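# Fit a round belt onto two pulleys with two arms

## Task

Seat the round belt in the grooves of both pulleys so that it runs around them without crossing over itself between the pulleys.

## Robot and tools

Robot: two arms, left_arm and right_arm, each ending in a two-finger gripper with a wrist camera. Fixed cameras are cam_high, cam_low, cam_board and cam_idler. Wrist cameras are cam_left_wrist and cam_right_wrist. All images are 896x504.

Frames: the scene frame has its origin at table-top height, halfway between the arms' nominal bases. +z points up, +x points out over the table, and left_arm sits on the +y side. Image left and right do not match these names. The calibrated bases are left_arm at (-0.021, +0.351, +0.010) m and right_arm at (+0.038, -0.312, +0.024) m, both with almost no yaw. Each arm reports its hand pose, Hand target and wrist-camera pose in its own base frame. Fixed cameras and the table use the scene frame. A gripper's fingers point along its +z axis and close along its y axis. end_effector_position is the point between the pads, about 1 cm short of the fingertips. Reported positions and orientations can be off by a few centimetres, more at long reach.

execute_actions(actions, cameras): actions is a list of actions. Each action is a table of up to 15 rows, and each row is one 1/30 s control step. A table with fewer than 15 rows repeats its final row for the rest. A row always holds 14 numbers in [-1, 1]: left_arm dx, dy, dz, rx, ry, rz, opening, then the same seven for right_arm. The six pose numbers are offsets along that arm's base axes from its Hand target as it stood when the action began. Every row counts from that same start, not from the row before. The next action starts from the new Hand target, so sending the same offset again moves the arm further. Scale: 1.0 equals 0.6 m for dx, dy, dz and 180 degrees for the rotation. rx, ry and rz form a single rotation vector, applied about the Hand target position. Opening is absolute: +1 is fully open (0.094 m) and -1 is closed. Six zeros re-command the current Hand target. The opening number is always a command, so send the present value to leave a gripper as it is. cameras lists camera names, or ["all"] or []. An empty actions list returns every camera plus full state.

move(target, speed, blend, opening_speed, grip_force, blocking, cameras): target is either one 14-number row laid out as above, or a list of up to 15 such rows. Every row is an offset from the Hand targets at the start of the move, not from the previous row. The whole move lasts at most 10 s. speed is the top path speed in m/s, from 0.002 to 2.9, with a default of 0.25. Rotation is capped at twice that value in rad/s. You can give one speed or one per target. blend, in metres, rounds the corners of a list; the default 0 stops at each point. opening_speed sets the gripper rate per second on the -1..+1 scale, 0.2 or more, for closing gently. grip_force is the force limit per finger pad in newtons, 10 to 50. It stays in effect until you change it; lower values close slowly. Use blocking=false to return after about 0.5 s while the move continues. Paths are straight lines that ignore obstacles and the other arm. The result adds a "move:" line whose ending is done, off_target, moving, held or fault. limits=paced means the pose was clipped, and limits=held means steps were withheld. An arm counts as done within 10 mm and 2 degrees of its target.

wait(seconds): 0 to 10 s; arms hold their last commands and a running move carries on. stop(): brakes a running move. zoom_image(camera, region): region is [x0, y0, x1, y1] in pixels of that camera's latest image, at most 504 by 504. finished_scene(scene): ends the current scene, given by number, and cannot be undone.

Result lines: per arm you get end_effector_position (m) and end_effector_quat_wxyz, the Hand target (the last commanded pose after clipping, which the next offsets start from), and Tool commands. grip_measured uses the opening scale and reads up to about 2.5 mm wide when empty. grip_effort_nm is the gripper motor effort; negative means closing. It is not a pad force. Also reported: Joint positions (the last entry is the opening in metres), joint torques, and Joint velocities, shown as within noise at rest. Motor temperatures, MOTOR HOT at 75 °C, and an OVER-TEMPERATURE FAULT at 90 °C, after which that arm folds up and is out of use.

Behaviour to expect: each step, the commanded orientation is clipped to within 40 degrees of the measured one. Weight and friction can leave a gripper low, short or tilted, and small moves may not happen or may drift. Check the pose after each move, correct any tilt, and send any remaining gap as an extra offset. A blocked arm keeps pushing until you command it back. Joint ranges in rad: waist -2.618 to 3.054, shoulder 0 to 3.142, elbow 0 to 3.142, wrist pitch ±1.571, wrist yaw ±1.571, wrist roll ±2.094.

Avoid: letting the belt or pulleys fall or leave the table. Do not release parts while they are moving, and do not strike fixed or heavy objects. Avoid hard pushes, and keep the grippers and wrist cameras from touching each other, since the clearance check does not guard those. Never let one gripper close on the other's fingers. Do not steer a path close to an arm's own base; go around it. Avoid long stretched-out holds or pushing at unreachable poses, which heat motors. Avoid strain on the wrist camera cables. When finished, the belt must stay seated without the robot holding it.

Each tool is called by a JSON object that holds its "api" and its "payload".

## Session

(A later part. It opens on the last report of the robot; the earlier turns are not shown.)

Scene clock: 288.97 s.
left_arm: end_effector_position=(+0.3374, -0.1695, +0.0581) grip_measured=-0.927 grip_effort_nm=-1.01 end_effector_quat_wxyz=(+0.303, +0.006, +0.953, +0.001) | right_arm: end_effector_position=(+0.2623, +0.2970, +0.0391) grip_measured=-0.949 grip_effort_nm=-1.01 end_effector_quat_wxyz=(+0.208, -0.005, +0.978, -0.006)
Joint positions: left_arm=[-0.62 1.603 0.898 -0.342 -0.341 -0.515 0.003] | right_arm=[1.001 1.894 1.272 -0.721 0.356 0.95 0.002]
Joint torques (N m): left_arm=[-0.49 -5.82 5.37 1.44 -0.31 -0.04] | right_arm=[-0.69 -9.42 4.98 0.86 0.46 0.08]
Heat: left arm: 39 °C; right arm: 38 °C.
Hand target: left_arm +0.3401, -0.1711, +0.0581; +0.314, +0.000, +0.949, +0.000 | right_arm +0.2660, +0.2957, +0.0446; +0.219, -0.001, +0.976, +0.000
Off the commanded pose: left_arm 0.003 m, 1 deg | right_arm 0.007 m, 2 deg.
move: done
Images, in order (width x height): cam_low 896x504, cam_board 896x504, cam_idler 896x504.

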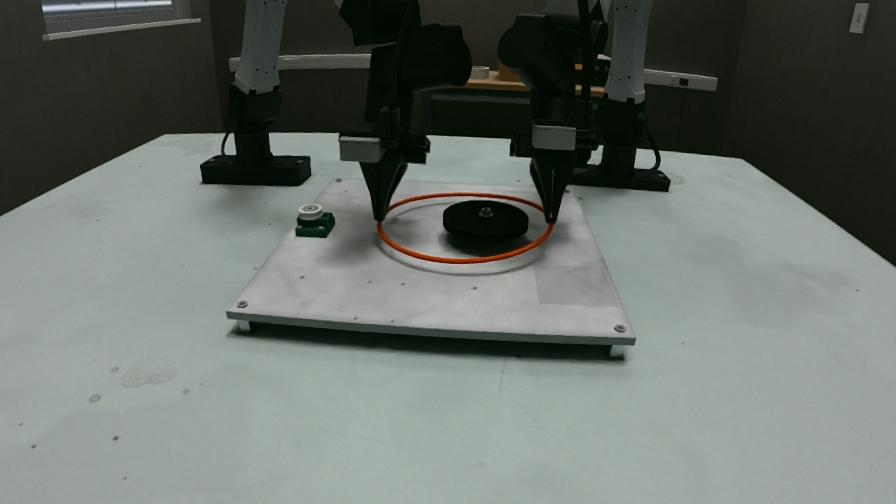

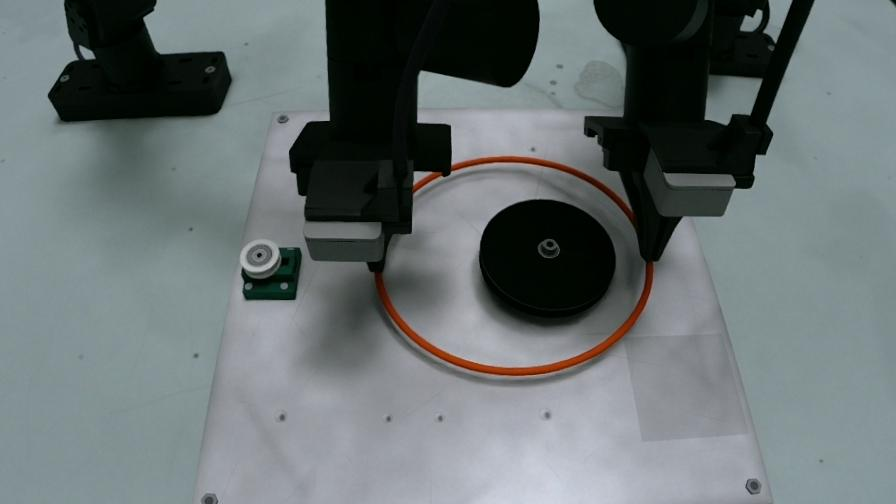

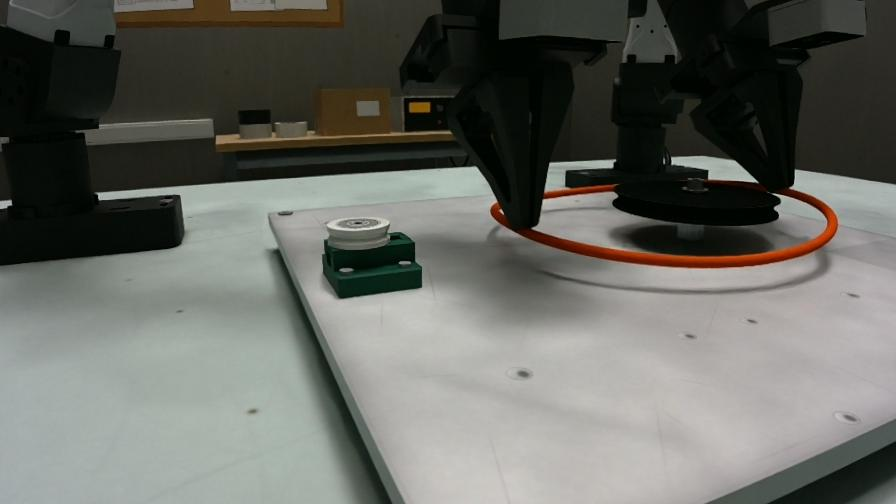

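{"api": "move", "payload": {"target": [[0,-0.02,0.01,0,-0.04,0,-1,0,-0.03,0.05,0,-0.04,0,-1],[0,-0.025,0,0,-0.04,0,-1,0,-0.13,0.05,0,-0.04,0,-1]], "speed": 0.1, "cameras": ["cam_low","cam_idler","cam_board"]}}

{"api": "zoom_image", "payload": {"camera": "cam_idler", "region": [420, 120, 880, 320]}}

{"api": "zoom_image", "payload": {"camera": "cam_low", "region": [280, 160, 600, 300]}}

Scene clock: 293.80 s.
left_arm: end_effector_position=(+0.3400, -0.1897, +0.0614) grip_measured=-0.927 grip_effort_nm=-1.01 end_effector_quat_wxyz=(+0.366, +0.010, +0.931, -0.008) | right_arm: end_effector_position=(+0.2660, +0.2250, +0.0728) grip_measured=-0.949 grip_effort_nm=-1.01 end_effector_quat_wxyz=(+0.277, -0.005, +0.961, +0.003)
Joint positions: left_arm=[-0.698 1.603 0.827 -0.163 -0.434 -0.532 0.003] | right_arm=[0.912 1.569 0.97 -0.597 0.43 0.819 0.002]
Joint torques (N m): left_arm=[-0.32 -5.57 4.64 1.52 -0.48 -0.08] | right_arm=[-1.2 -7.39 5.05 1.02 0.44 0.07]
Heat: left arm: 38 °C; right arm: 39 °C.
Hand target: left_arm +0.3402, -0.1861, +0.0582; +0.373, +0.000, +0.928, +0.000 | right_arm +0.2659, +0.2178, +0.0747; +0.280, -0.001, +0.960, +0.000
Off the commanded pose: left_arm 0.005 m, 2 deg | right_arm 0.007 m, 1 deg.
move: done
Images, in order (width x height): cam_low 896x504, cam_board 896x504, cam_idler 896x504.

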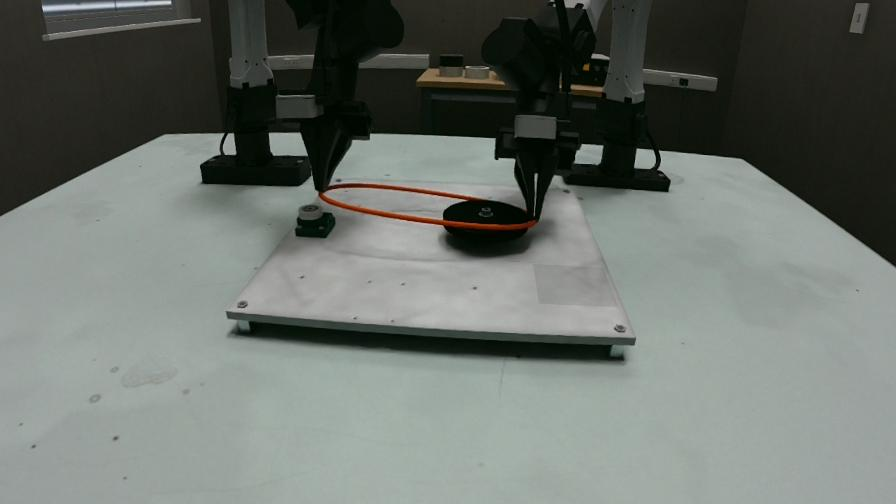

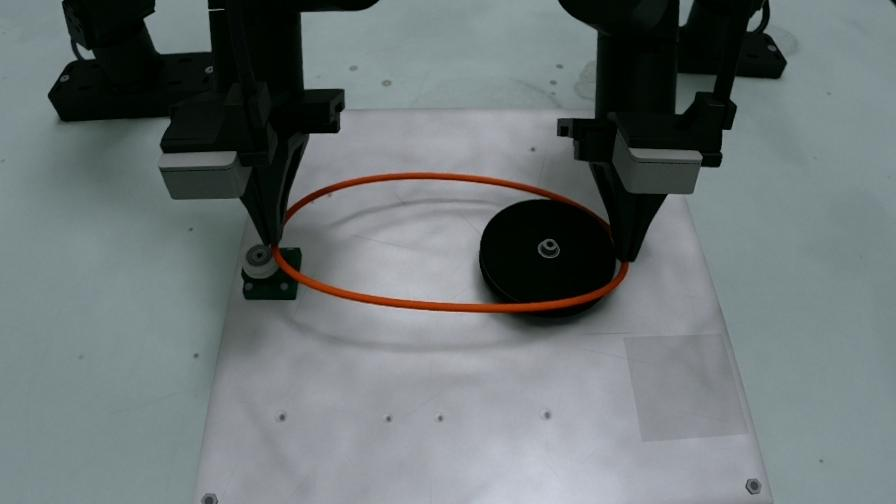

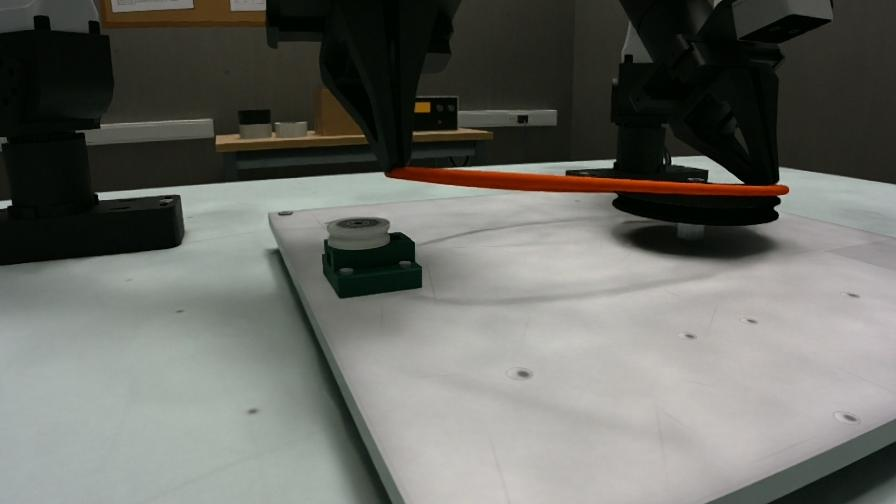

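Scaled by 1.096 from the camera's 896x504 image, which has a finer 1280x720 frame.

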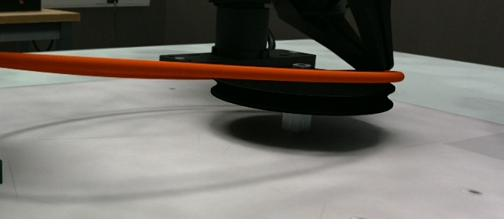

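Scaled by 1.575 from the camera's 896x504 image, which has a finer 1280x720 frame.

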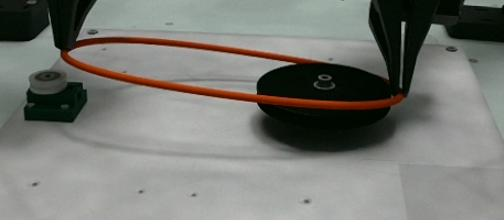

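{"api": "move", "payload": {"target": [[0,0.025,0.01,0,0,0,-1,0,0.085,0.01,0,0,0,-1],[0,0.025,-0.016,0,0,0,-1,0,0.085,-0.03,0,0,0,-1],[0,0.0,-0.016,0,0,0,-1,0,0.025,-0.03,0,0,0,-1],[0,0.0,-0.016,0,0,0,-1,0,-0.03,0.01,0,0,0,-1]], "speed": 0.1, "cameras": ["cam_low","cam_idler","cam_board"]}}

{"api": "zoom_image", "payload": {"camera": "cam_idler", "region": [420, 120, 880, 320]}}

{"api": "zoom_image", "payload": {"camera": "cam_low", "region": [280, 160, 600, 300]}}

Scene clock: 298.47 s.
left_arm: end_effector_position=(+0.3309, -0.1861, +0.0398) grip_measured=-0.927 grip_effort_nm=-1.01 end_effector_quat_wxyz=(+0.359, +0.015, +0.933, -0.006) | right_arm: end_effector_position=(+0.2683, +0.2184, +0.0820) grip_measured=-0.949 grip_effort_nm=-1.01 end_effector_quat_wxyz=(+0.282, -0.006, +0.959, +0.026)
Joint positions: left_arm=[-0.705 1.625 0.759 -0.09 -0.432 -0.534 0.003] | right_arm=[0.875 1.505 0.935 -0.57 0.39 0.775 0.002]
Joint torques (N m): left_arm=[0.36 -5.44 8.28 1.23 -0.51 -0.06] | right_arm=[-1.73 -6.94 4.96 0.75 0.69 0.06]
Heat: left arm: 38 °C; right arm: 38 °C.
Hand target: left_arm +0.3402, -0.1860, +0.0485; +0.373, +0.000, +0.928, +0.000 | right_arm +0.2661, +0.1997, +0.0807; +0.280, -0.001, +0.960, +0.000
Off the commanded pose: left_arm 0.013 m, 2 deg | right_arm 0.019 m, 3 deg.
move: off_target (left_arm, right_arm)
Images, in order (width x height): cam_low 896x504, cam_board 896x504, cam_idler 896x504.

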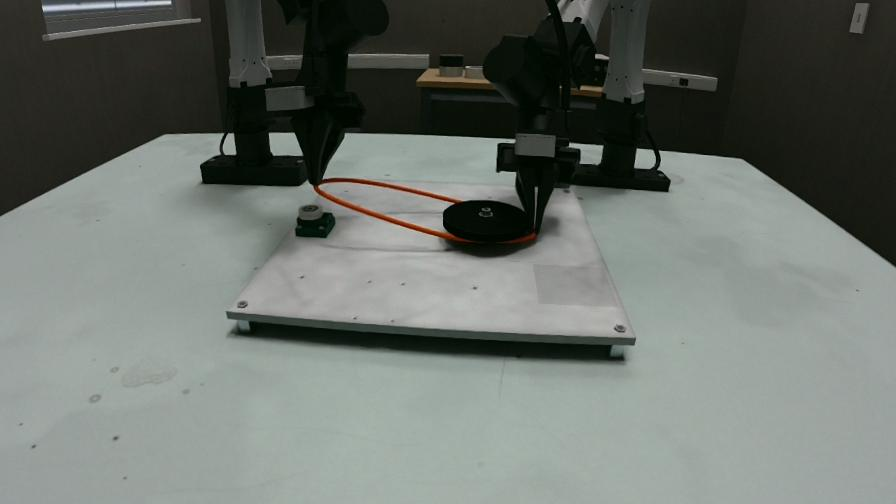

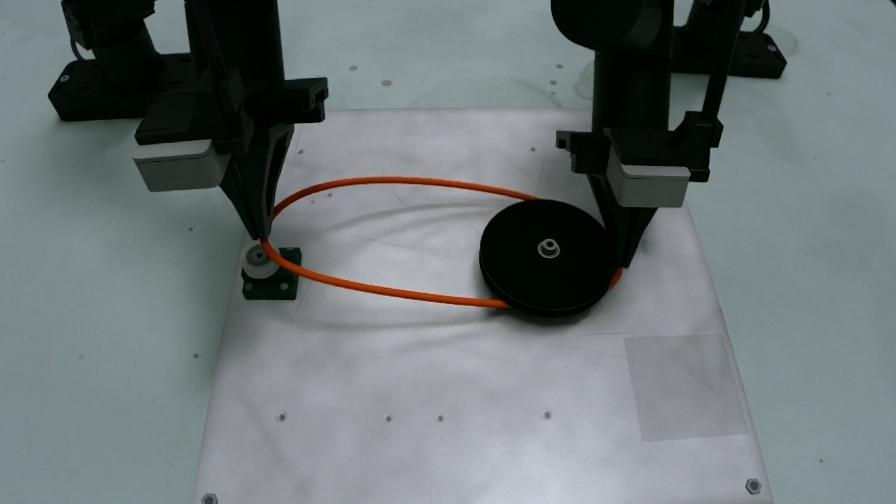

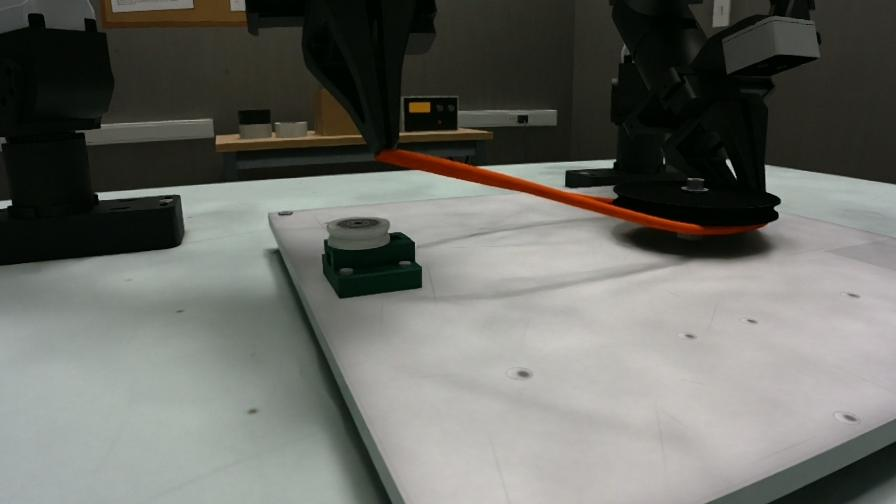

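Scaled by 1.096 from the camera's 896x504 image, which has a finer 1280x720 frame.

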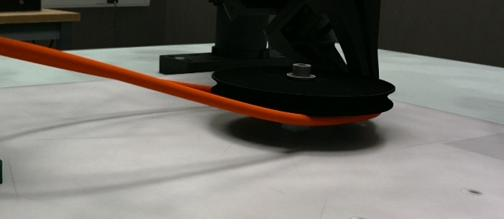

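Scaled by 1.575 from the camera's 896x504 image, which has a finer 1280x720 frame.

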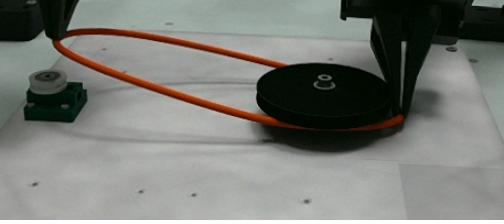

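{"api": "move", "payload": {"target": [[0,0.025,0.045,0,0,0,-1,0,0.1,-0.045,0,0,0,-1],[0,0.025,0.008,0,0,0,-1,0,0.1,-0.05,0,0,0,-1],[0,0.0,0.008,0,0,0,-1,0,0.035,-0.04,0,0,0,-1]], "speed": 0.1, "cameras": ["cam_board","cam_idler"]}}

{"api": "zoom_image", "payload": {"camera": "cam_idler", "region": [420, 120, 880, 320]}}

Scene clock: 302.10 s.
left_arm: end_effector_position=(+0.3327, -0.1851, +0.0462) grip_measured=-0.927 grip_effort_nm=-1.01 end_effector_quat_wxyz=(+0.360, +0.012, +0.933, -0.005) | right_arm: end_effector_position=(+0.2664, +0.2310, +0.0563) grip_measured=-0.949 grip_effort_nm=-1.01 end_effector_quat_wxyz=(+0.279, -0.005, +0.960, +0.009)
Joint positions: left_arm=[-0.699 1.612 0.775 -0.118 -0.43 -0.534 0.003] | right_arm=[0.92 1.606 0.934 -0.516 0.428 0.826 0.002]
Joint torques (N m): left_arm=[-0.18 -5.3 7.86 1.29 -0.52 -0.05] | right_arm=[-1.47 -7.51 4.72 0.99 0.45 0.05]
Heat: left arm: 38 °C; right arm: 38 °C.
Hand target: left_arm +0.3401, -0.1860, +0.0533; +0.373, +0.001, +0.928, +0.000 | right_arm +0.2661, +0.2207, +0.0567; +0.280, -0.001, +0.960, +0.000
Off the commanded pose: left_arm 0.010 m, 2 deg | right_arm 0.010 m, 1 deg.
move: done
Images, in order (width x height): cam_board 896x504, cam_idler 896x504.

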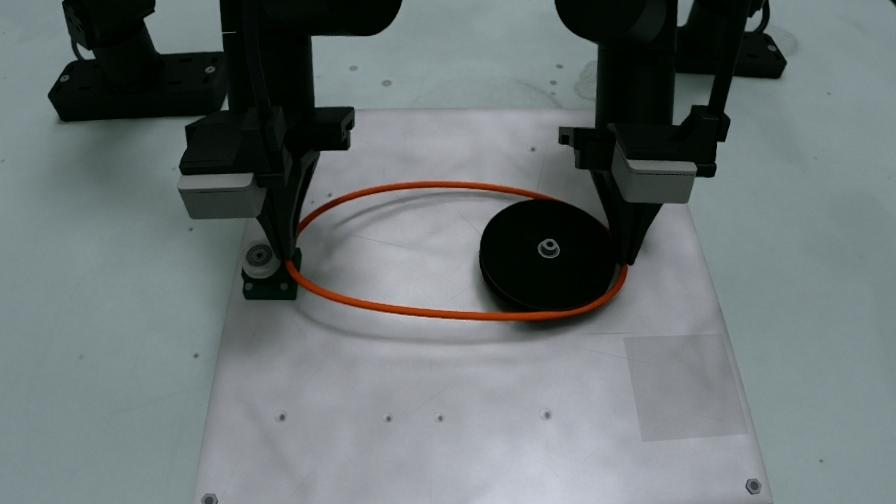

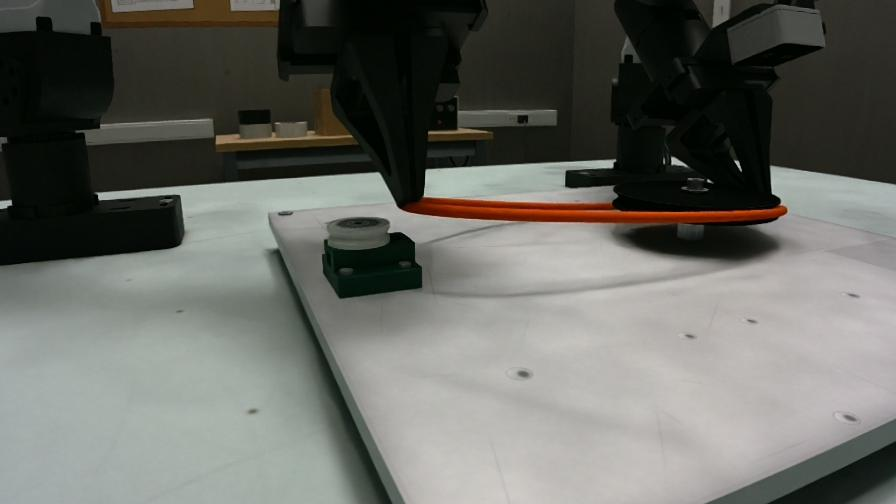

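Scaled by 1.096 from the camera's 896x504 image, which has a finer 1280x720 frame.

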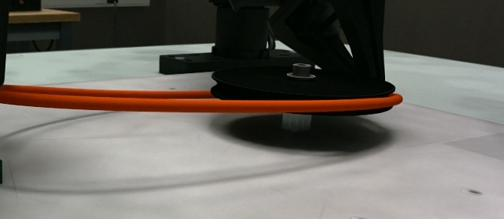

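{"api": "move", "payload": {"target": [[0,0.0,0.006,0,0,0,-1,0,-0.02,0.02,0,0,0,-1],[0,0.0,0.006,0,0,0,-1,0,-0.075,0.02,0,0,0,-1]], "speed": 0.1, "cameras": ["cam_board","cam_idler"]}}

{"api": "zoom_image", "payload": {"camera": "cam_idler", "region": [420, 120, 880, 320]}}

Scene clock: 304.60 s.
left_arm: end_effector_position=(+0.3319, -0.1823, +0.0466) grip_measured=-0.928 grip_effort_nm=-1.01 end_effector_quat_wxyz=(+0.356, +0.012, +0.935, +0.004) | right_arm: end_effector_position=(+0.2667, +0.1825, +0.0659) grip_measured=-0.990 grip_effort_nm=-0.52 end_effector_quat_wxyz=(+0.274, -0.002, +0.962, +0.007)
Joint positions: left_arm=[-0.699 1.612 0.786 -0.146 -0.441 -0.535 0.003] | right_arm=[0.799 1.445 0.822 -0.53 0.376 0.714 0]
Joint torques (N m): left_arm=[-0.2 -6.02 7.69 1.37 -0.42 -0.06] | right_arm=[-0.46 -6.37 5.48 1.09 0.49 0.06]
Heat: left arm: 38 °C; right arm: 38 °C.
Hand target: left_arm +0.3402, -0.1861, +0.0570; +0.373, +0.000, +0.928, +0.000 | right_arm +0.2660, +0.1758, +0.0686; +0.280, -0.001, +0.960, +0.000
Off the commanded pose: left_arm 0.014 m, 3 deg | right_arm 0.007 m, 1 deg.
move: off_target (left_arm)
Images, in order (width x height): cam_board 896x504, cam_idler 896x504.

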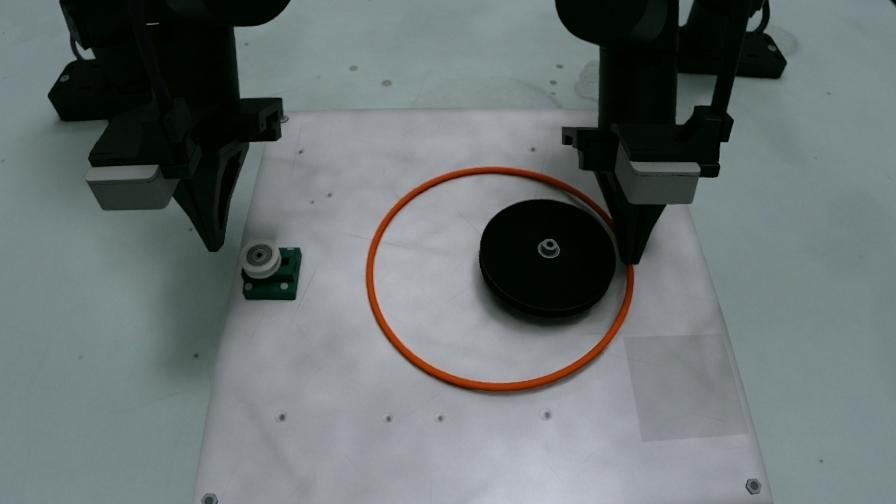

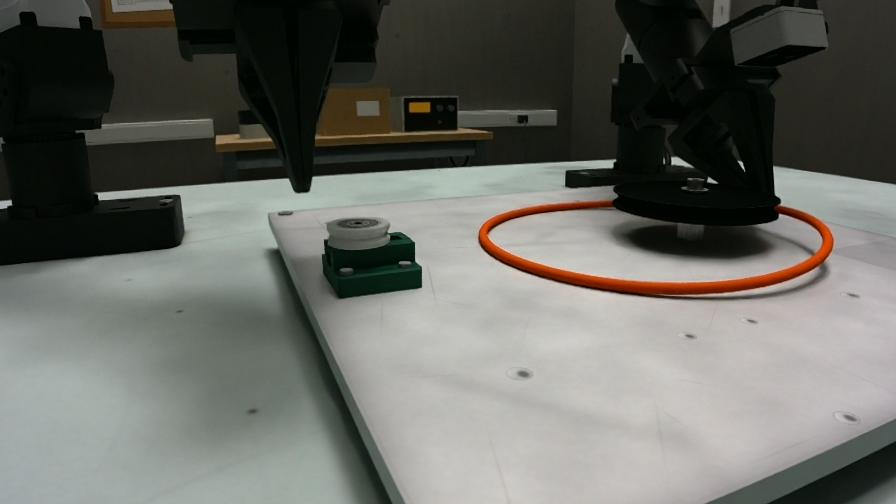

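Scaled by 1.096 from the camera's 896x504 image, which has a finer 1280x720 frame.

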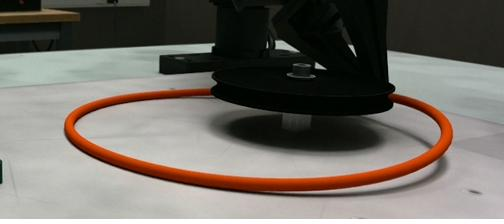

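{"api": "move", "payload": {"target": [[0,0.025,0.02,-0.07,0.02,0,-1,0,0,0.04,0,0,0,-0.9],[0,0.025,0.01,-0.09,0.02,0,-1,0,0.19,0.03,0,0.02,0,-0.35]], "speed": 0.15, "cameras": ["cam_right_wrist","cam_board","cam_low","cam_idler"]}}

Scene clock: 309.10 s.
left_arm: end_effector_position=(+0.3350, -0.1701, +0.0506) grip_measured=-0.928 grip_effort_nm=-1.01 end_effector_quat_wxyz=(+0.321, -0.043, +0.940, -0.113) | right_arm: end_effector_position=(+0.2614, +0.2859, +0.0821) grip_measured=-0.352 grip_effort_nm=0.11 end_effector_quat_wxyz=(+0.241, -0.007, +0.970, +0.001)
Joint positions: left_arm=[-0.543 1.524 0.718 -0.087 -0.159 -0.578 0.003] | right_arm=[1.008 1.772 1.27 -0.788 0.404 0.936 0.03]
Joint torques (N m): left_arm=[0.91 -7.99 5.19 1.73 0.04 -0.02] | right_arm=[0.08 -6 8.36 0.79 0.56 0.23]
Heat: left arm: 38 °C; right arm: 38 °C.
Hand target: left_arm +0.3402, -0.1710, +0.0629; +0.340, -0.052, +0.930, -0.130 | right_arm +0.2661, +0.2897, +0.0867; +0.250, -0.001, +0.968, +0.000
Off the commanded pose: left_arm 0.013 m, 3 deg | right_arm 0.008 m, 1 deg.
move: off_target (left_arm)
camera_calibration:
cam_right_wrist: T_world_to_cam=[[0.0130855, -0.999907, 0.00373773, 0.284098], [-0.998372, -0.0132728, -0.0554707, 0.30811], [0.0555151, -0.00300578, -0.998453, 0.159267], [0, 0, 0, 1]] pos_world=[0.295049, 0.288639, 0.17505]
Images, in order (width x height): cam_low 896x504, cam_board 896x504, cam_idler 896x504, cam_right_wrist 896x504.

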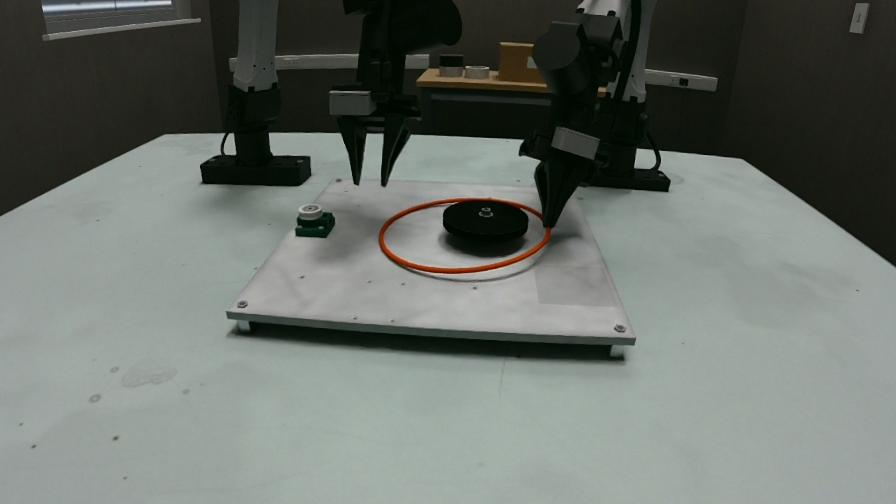

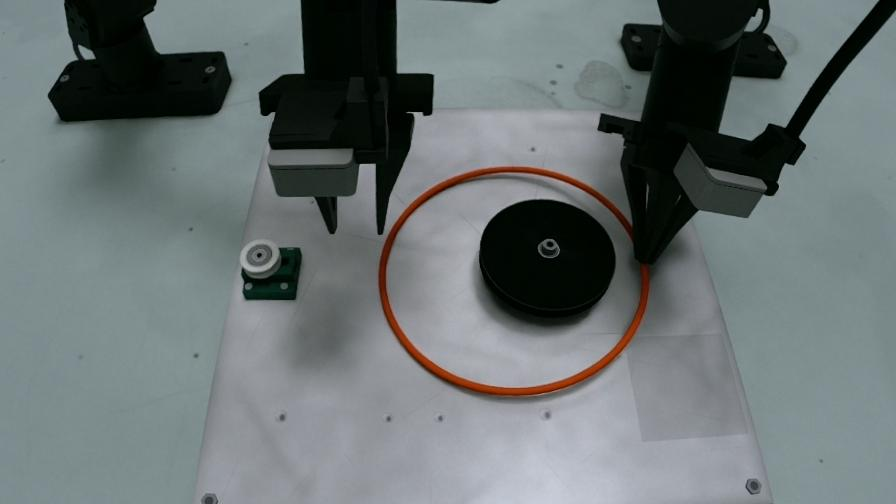

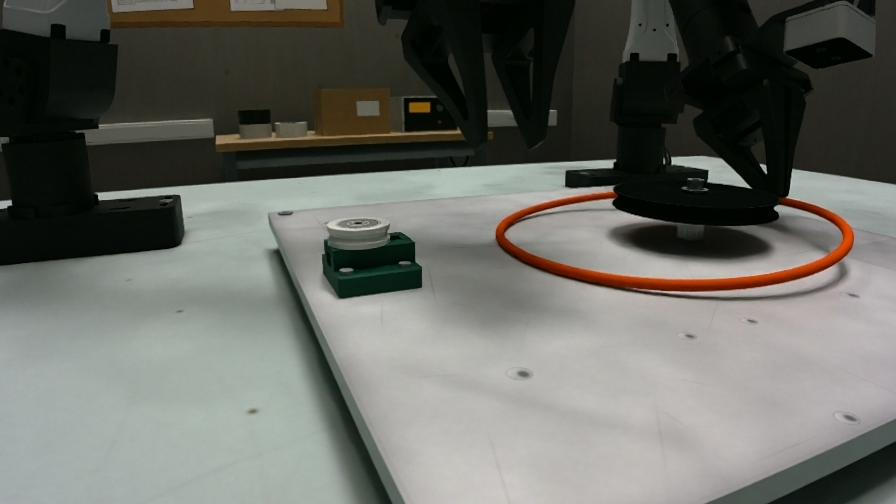

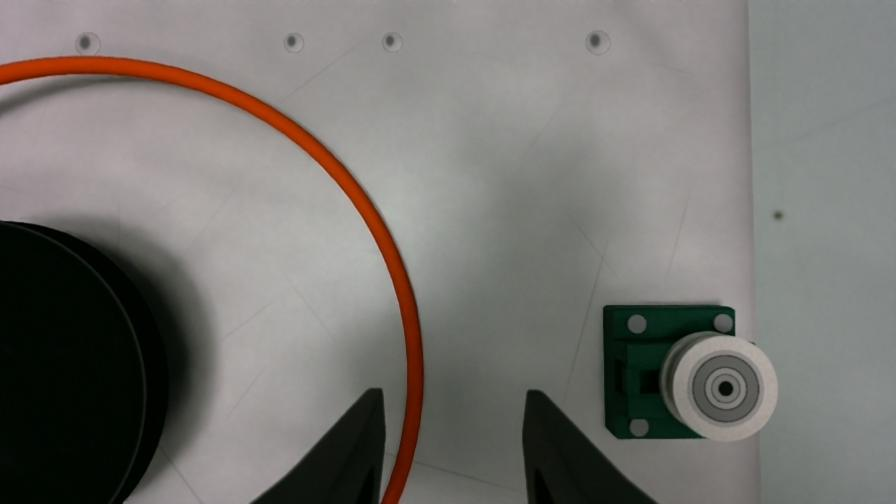

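{"api": "move", "payload": {"target": [[0,0,0.04,-0.04,0,0,-1,0.005,0.025,-0.04,0,0,0,-0.4],[0,0,0.03,-0.04,0,0,-1,0.005,0.025,-0.105,0,0,0,-0.4]], "speed": 0.1, "cameras": ["cam_right_wrist","cam_idler"]}}

{"api": "zoom_image", "payload": {"camera": "cam_idler", "region": [420, 120, 880, 320]}}

Scene clock: 311.83 s.
left_arm: end_effector_position=(+0.3360, -0.1705, +0.0737) grip_measured=-0.928 grip_effort_nm=-1.01 end_effector_quat_wxyz=(+0.323, -0.067, +0.928, -0.175) | right_arm: end_effector_position=(+0.2688, +0.3049, +0.0277) grip_measured=-0.398 grip_effort_nm=-0.07 end_effector_quat_wxyz=(+0.243, -0.004, +0.970, +0.004)
Joint positions: left_arm=[-0.49 1.441 0.704 -0.082 -0.044 -0.616 0.003] | right_arm=[1.019 1.913 1.222 -0.598 0.408 0.953 0.028]
Joint torques (N m): left_arm=[0.85 -6.26 5.48 1.82 0.1 0] | right_arm=[0.31 -7.34 5.15 1.04 0.55 0.2]
Heat: left arm: 38 °C; right arm: 38 °C.
Hand target: left_arm +0.3401, -0.1711, +0.0809; +0.336, -0.073, +0.920, -0.189 | right_arm +0.2690, +0.3048, +0.0237; +0.250, -0.001, +0.968, +0.000
Off the commanded pose: left_arm 0.008 m, 2 deg | right_arm 0.004 m, 1 deg.
move: done
camera_calibration:
cam_right_wrist: T_world_to_cam=[[0.00817607, -0.999963, -0.00275211, 0.304778], [-0.998209, -0.00799854, -0.0592915, 0.311121], [0.0592673, 0.00323195, -0.998237, 0.101651], [0, 0, 0, 1]] pos_world=[0.302047, 0.306927, 0.120757]
Images, in order (width x height): cam_idler 896x504, cam_right_wrist 896x504.

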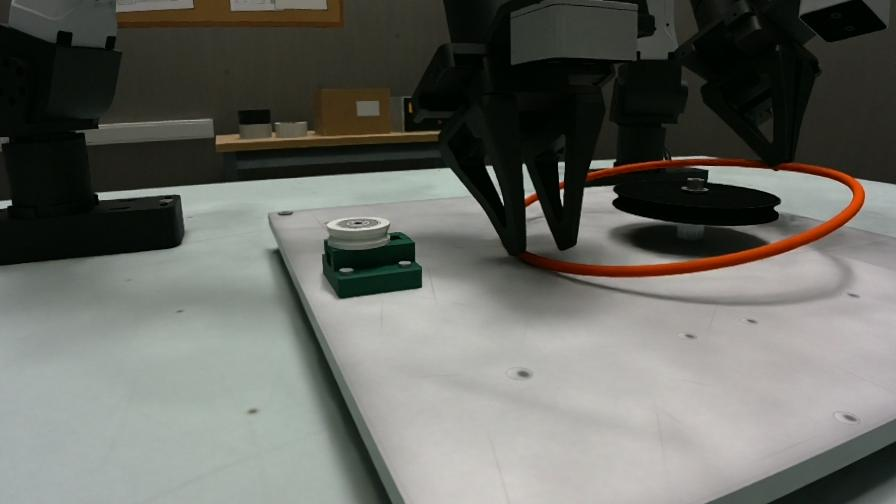

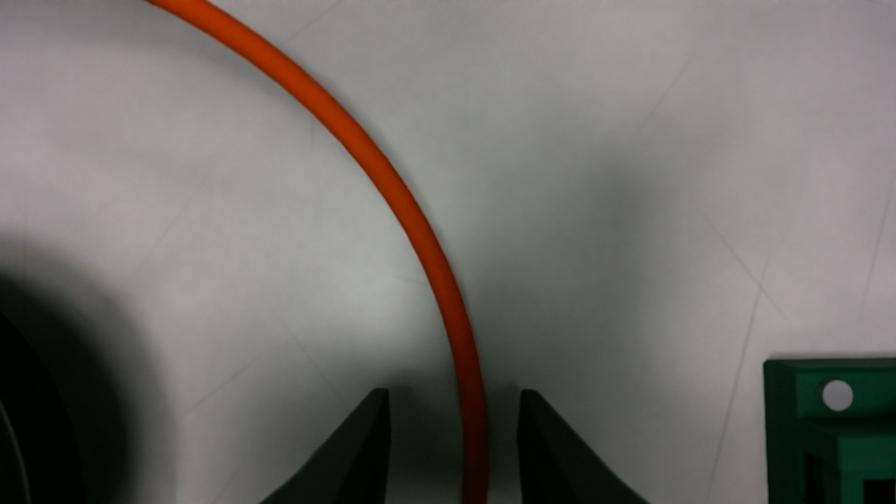

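Scaled by 1.096 from the camera's 896x504 image, which has a finer 1280x720 frame.

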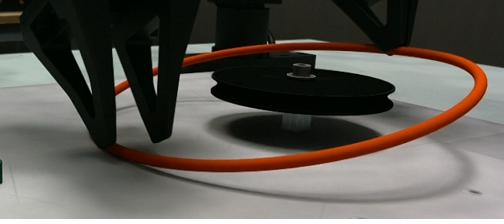

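{"api": "move", "payload": {"target": [[0,0,0,0,0,0,-1,0,0.002,-0.012,0,0,0,-0.4],[0,0,0,0,0,0,-1,0,0.002,-0.012,0,0,0,-1],[0,0,0,0.06,0,0,-1,0,0.002,0.04,0,0,0,-1],[0,-0.005,-0.044,0.13,0,0,-1,0,-0.02,0.037,0,-0.02,0,-1]], "speed": 0.1, "opening_speed": 1, "cameras": ["cam_low","cam_idler"]}}

{"api": "zoom_image", "payload": {"camera": "cam_idler", "region": [420, 120, 880, 320]}}

{"api": "zoom_image", "payload": {"camera": "cam_low", "region": [280, 160, 600, 300]}}

Scene clock: 317.57 s.
left_arm: end_effector_position=(+0.3283, -0.1672, +0.0416) grip_measured=-0.928 grip_effort_nm=-1.01 end_effector_quat_wxyz=(+0.323, -0.005, +0.946, +0.002) | right_arm: end_effector_position=(+0.2676, +0.2918, +0.0359) grip_measured=-0.924 grip_effort_nm=-1.01 end_effector_quat_wxyz=(+0.263, -0.002, +0.965, -0.009)
Joint positions: left_arm=[-0.649 1.597 0.792 -0.218 -0.385 -0.55 0.003] | right_arm=[1.024 1.866 1.177 -0.599 0.458 0.954 0.004]
Joint torques (N m): left_arm=[-0.55 -5.44 9.03 1.27 -0.42 0.22] | right_arm=[0.24 -10.07 4.88 1.07 0.61 0.04]
Heat: left arm: 38 °C; right arm: 38 °C.
Hand target: left_arm +0.3401, -0.1741, +0.0545; +0.344, -0.004, +0.939, +0.002 | right_arm +0.2691, +0.2928, +0.0460; +0.280, -0.001, +0.960, +0.000
Off the commanded pose: left_arm 0.019 m, 3 deg | right_arm 0.010 m, 2 deg.
move: off_target (left_arm)
Images, in order (width x height): cam_low 896x504, cam_idler 896x504.

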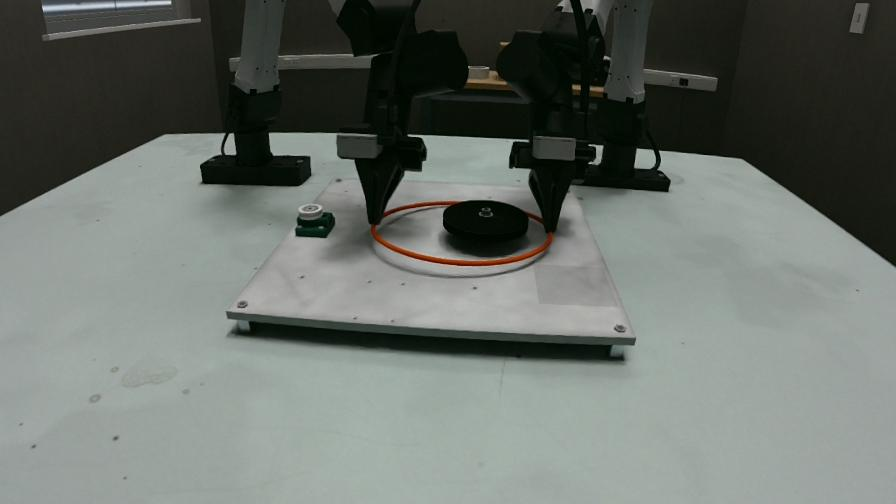

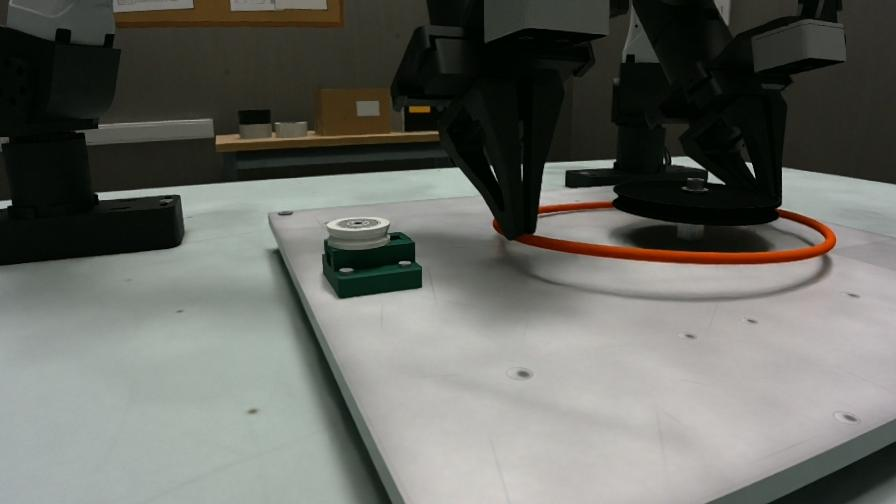

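Scaled by 1.096 from the camera's 896x504 image, which has a finer 1280x720 frame.

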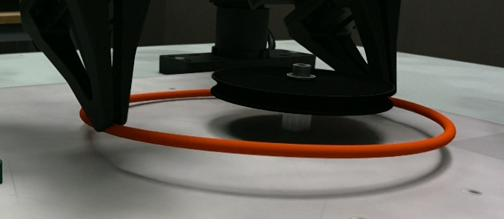

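Scaled by 1.575 from the camera's 896x504 image, which has a finer 1280x720 frame.

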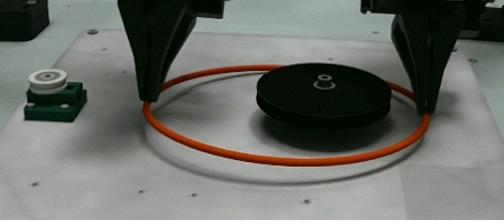

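{"api": "move", "payload": {"target": [[0,0,0.04,0,-0.015,0,-1,0,0,0.025,0,0,0,-1],[0,-0.01,0.005,0,-0.015,0,-1,0,-0.06,0.03,0,0,0,-1],[0,-0.015,0.005,0,-0.015,0,-1,0,-0.115,0.03,0,0,0,-1]], "speed": 0.1, "cameras": ["cam_low","cam_idler","cam_board"]}}

{"api": "zoom_image", "payload": {"camera": "cam_idler", "region": [420, 120, 880, 320]}}

{"api": "zoom_image", "payload": {"camera": "cam_low", "region": [280, 160, 600, 300]}}

Scene clock: 321.00 s.
left_arm: end_effector_position=(+0.3342, -0.1833, +0.0528) grip_measured=-0.928 grip_effort_nm=-1.01 end_effector_quat_wxyz=(+0.352, +0.006, +0.936, -0.004) | right_arm: end_effector_position=(+0.2687, +0.2295, +0.0613) grip_measured=-0.924 grip_effort_nm=-1.01 end_effector_quat_wxyz=(+0.277, -0.004, +0.961, +0.000)
Joint positions: left_arm=[-0.69 1.602 0.809 -0.177 -0.422 -0.545 0.003] | right_arm=[0.915 1.612 0.966 -0.558 0.434 0.825 0.004]
Joint torques (N m): left_arm=[-0.21 -5.45 6.78 1.4 -0.53 -0.01] | right_arm=[-0.98 -7.61 4.89 1.04 0.38 0.02]
Heat: left arm: 38 °C; right arm: 39 °C.
Hand target: left_arm +0.3402, -0.1830, +0.0575; +0.366, -0.004, +0.931, +0.002 | right_arm +0.2690, +0.2238, +0.0638; +0.280, -0.001, +0.960, +0.000
Off the commanded pose: left_arm 0.008 m, 2 deg | right_arm 0.006 m, 1 deg.
move: done
Images, in order (width x height): cam_low 896x504, cam_board 896x504, cam_idler 896x504.

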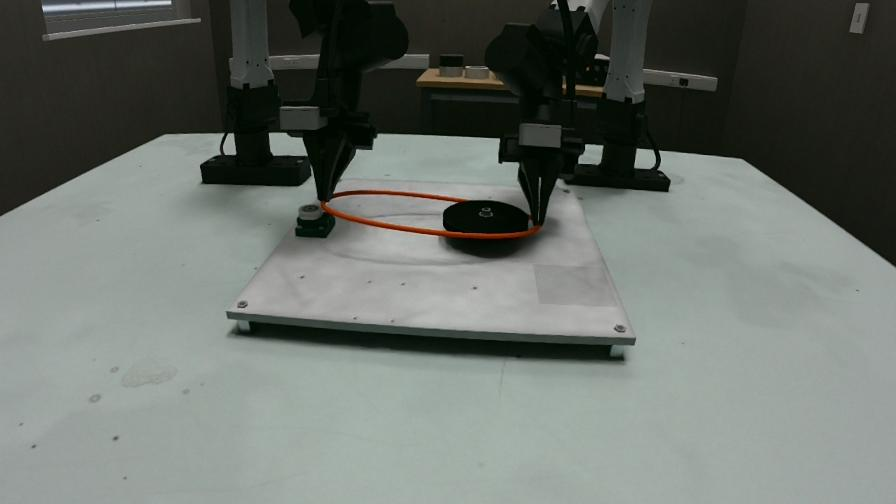

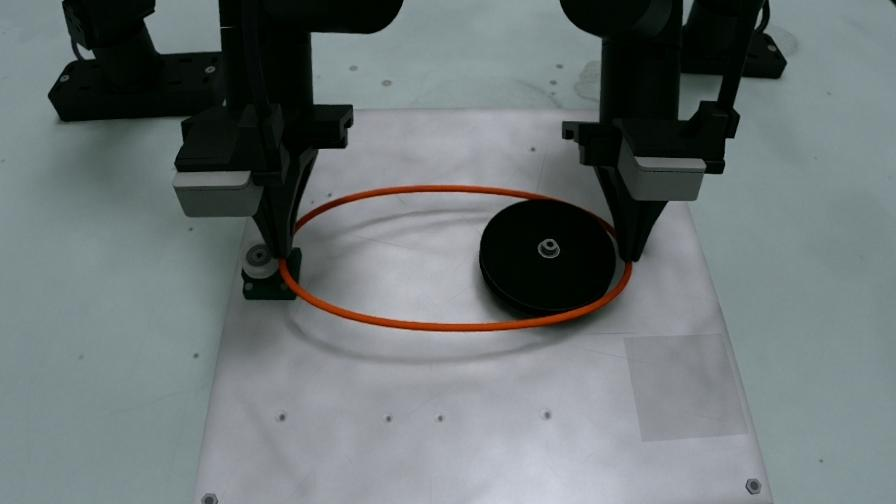

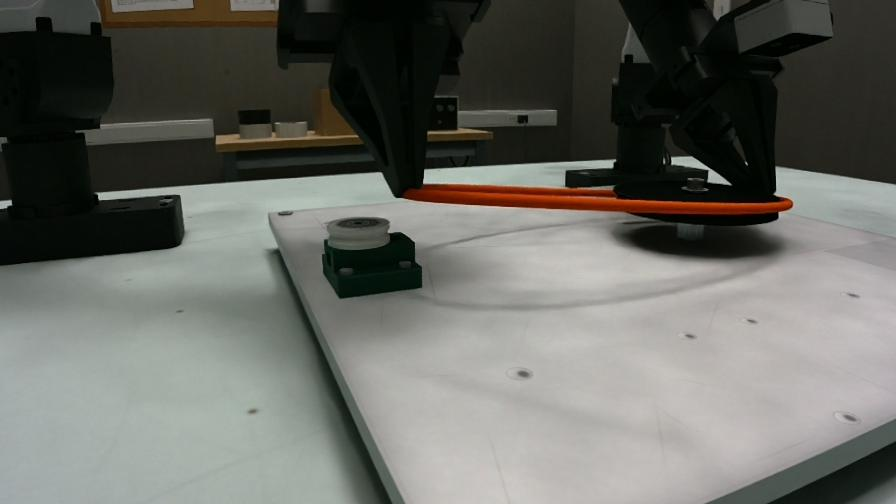

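Scaled by 1.096 from the camera's 896x504 image, which has a finer 1280x720 frame.

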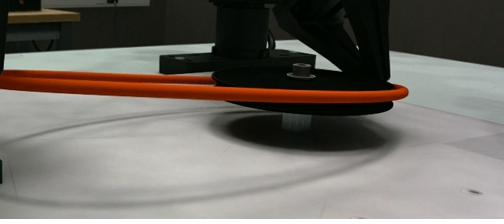

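Scaled by 1.575 from the camera's 896x504 image, which has a finer 1280x720 frame.

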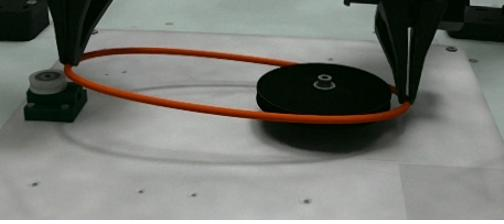

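{"api": "move", "payload": {"target": [[0,0.0,-0.003,0,0,0,-1,0,-0.04,0.002,0,0,0,-1],[0,0.0,-0.003,0,0,0,-1,-0.005,-0.085,0.0,0,0,0,-1]], "speed": 0.07, "cameras": ["cam_low","cam_idler","cam_board"]}}

{"api": "zoom_image", "payload": {"camera": "cam_idler", "region": [420, 120, 880, 320]}}

{"api": "zoom_image", "payload": {"camera": "cam_low", "region": [280, 160, 600, 300]}}

Scene clock: 323.63 s.
left_arm: end_effector_position=(+0.3373, -0.1880, +0.0550) grip_measured=-0.928 grip_effort_nm=-1.01 end_effector_quat_wxyz=(+0.360, +0.005, +0.933, -0.012) | right_arm: end_effector_position=(+0.2674, +0.2041, +0.0683) grip_measured=-0.924 grip_effort_nm=-1.01 end_effector_quat_wxyz=(+0.279, -0.014, +0.959, +0.051)
Joint positions: left_arm=[-0.694 1.607 0.809 -0.149 -0.422 -0.545 0.003] | right_arm=[0.817 1.445 0.816 -0.456 0.323 0.707 0.004]
Joint torques (N m): left_arm=[0.23 -5.45 6.43 1.25 -0.52 0] | right_arm=[-2.78 -6.2 4.55 0.62 1.04 0.02]
Heat: left arm: 38 °C; right arm: 39 °C.
Hand target: left_arm +0.3402, -0.1830, +0.0557; +0.366, -0.004, +0.931, +0.002 | right_arm +0.2661, +0.1727, +0.0639; +0.280, -0.001, +0.960, +0.000
Off the commanded pose: left_arm 0.006 m, 2 deg | right_arm 0.032 m, 6 deg.
move: off_target (right_arm)
Images, in order (width x height): cam_low 896x504, cam_board 896x504, cam_idler 896x504.

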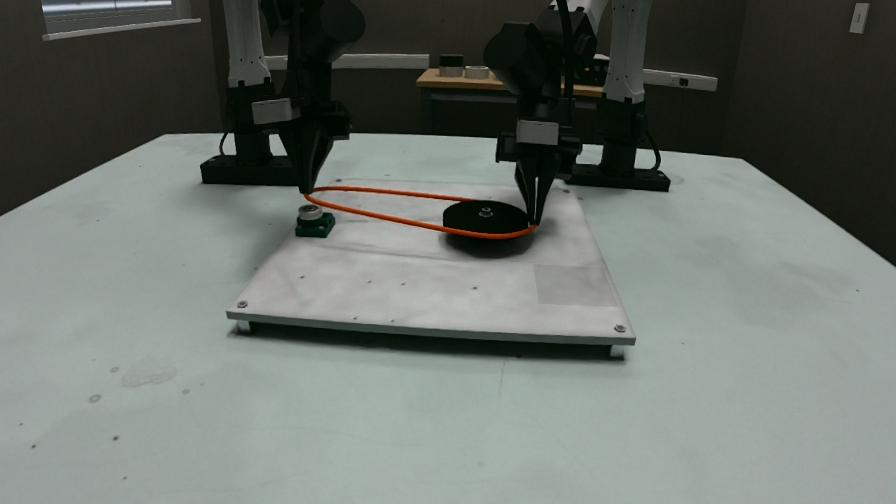

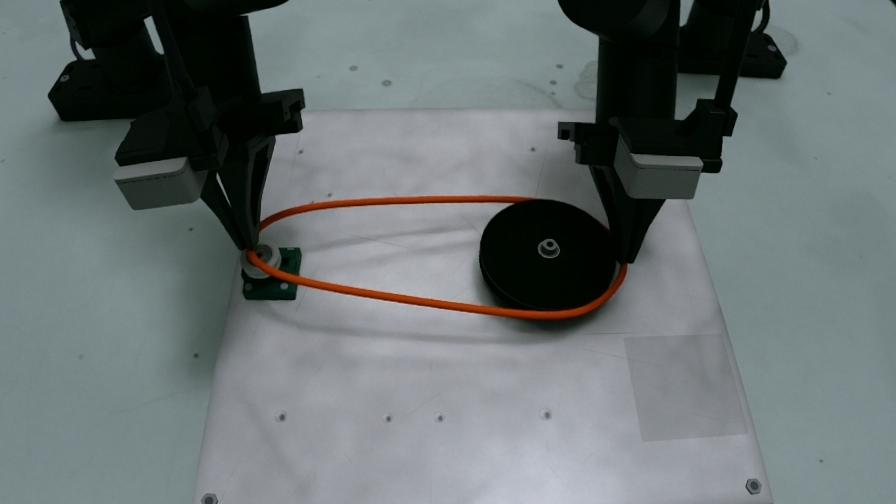

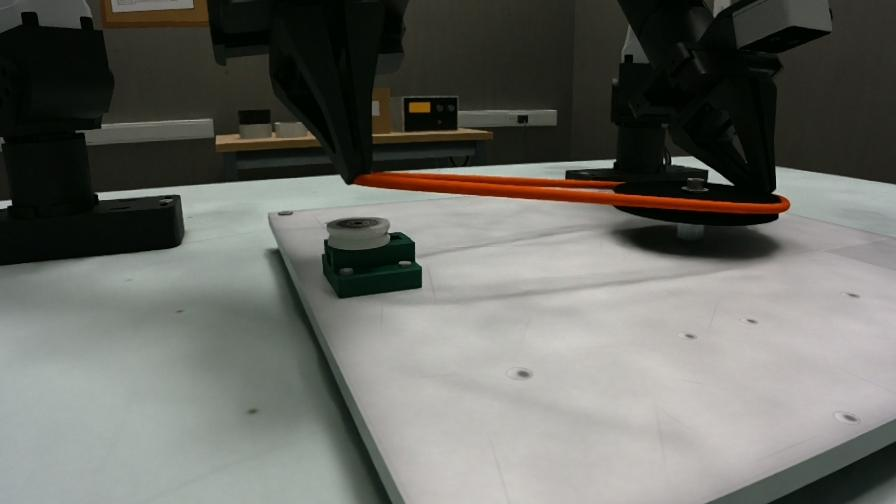

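Scaled by 1.096 from the camera's 896x504 image, which has a finer 1280x720 frame.

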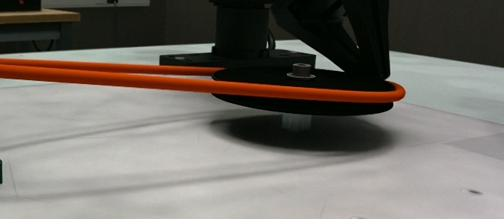

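Scaled by 1.575 from the camera's 896x504 image, which has a finer 1280x720 frame.

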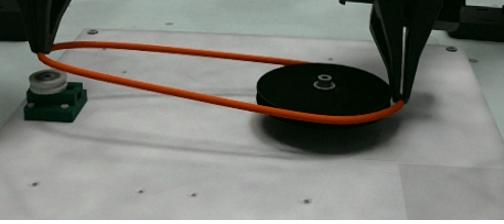

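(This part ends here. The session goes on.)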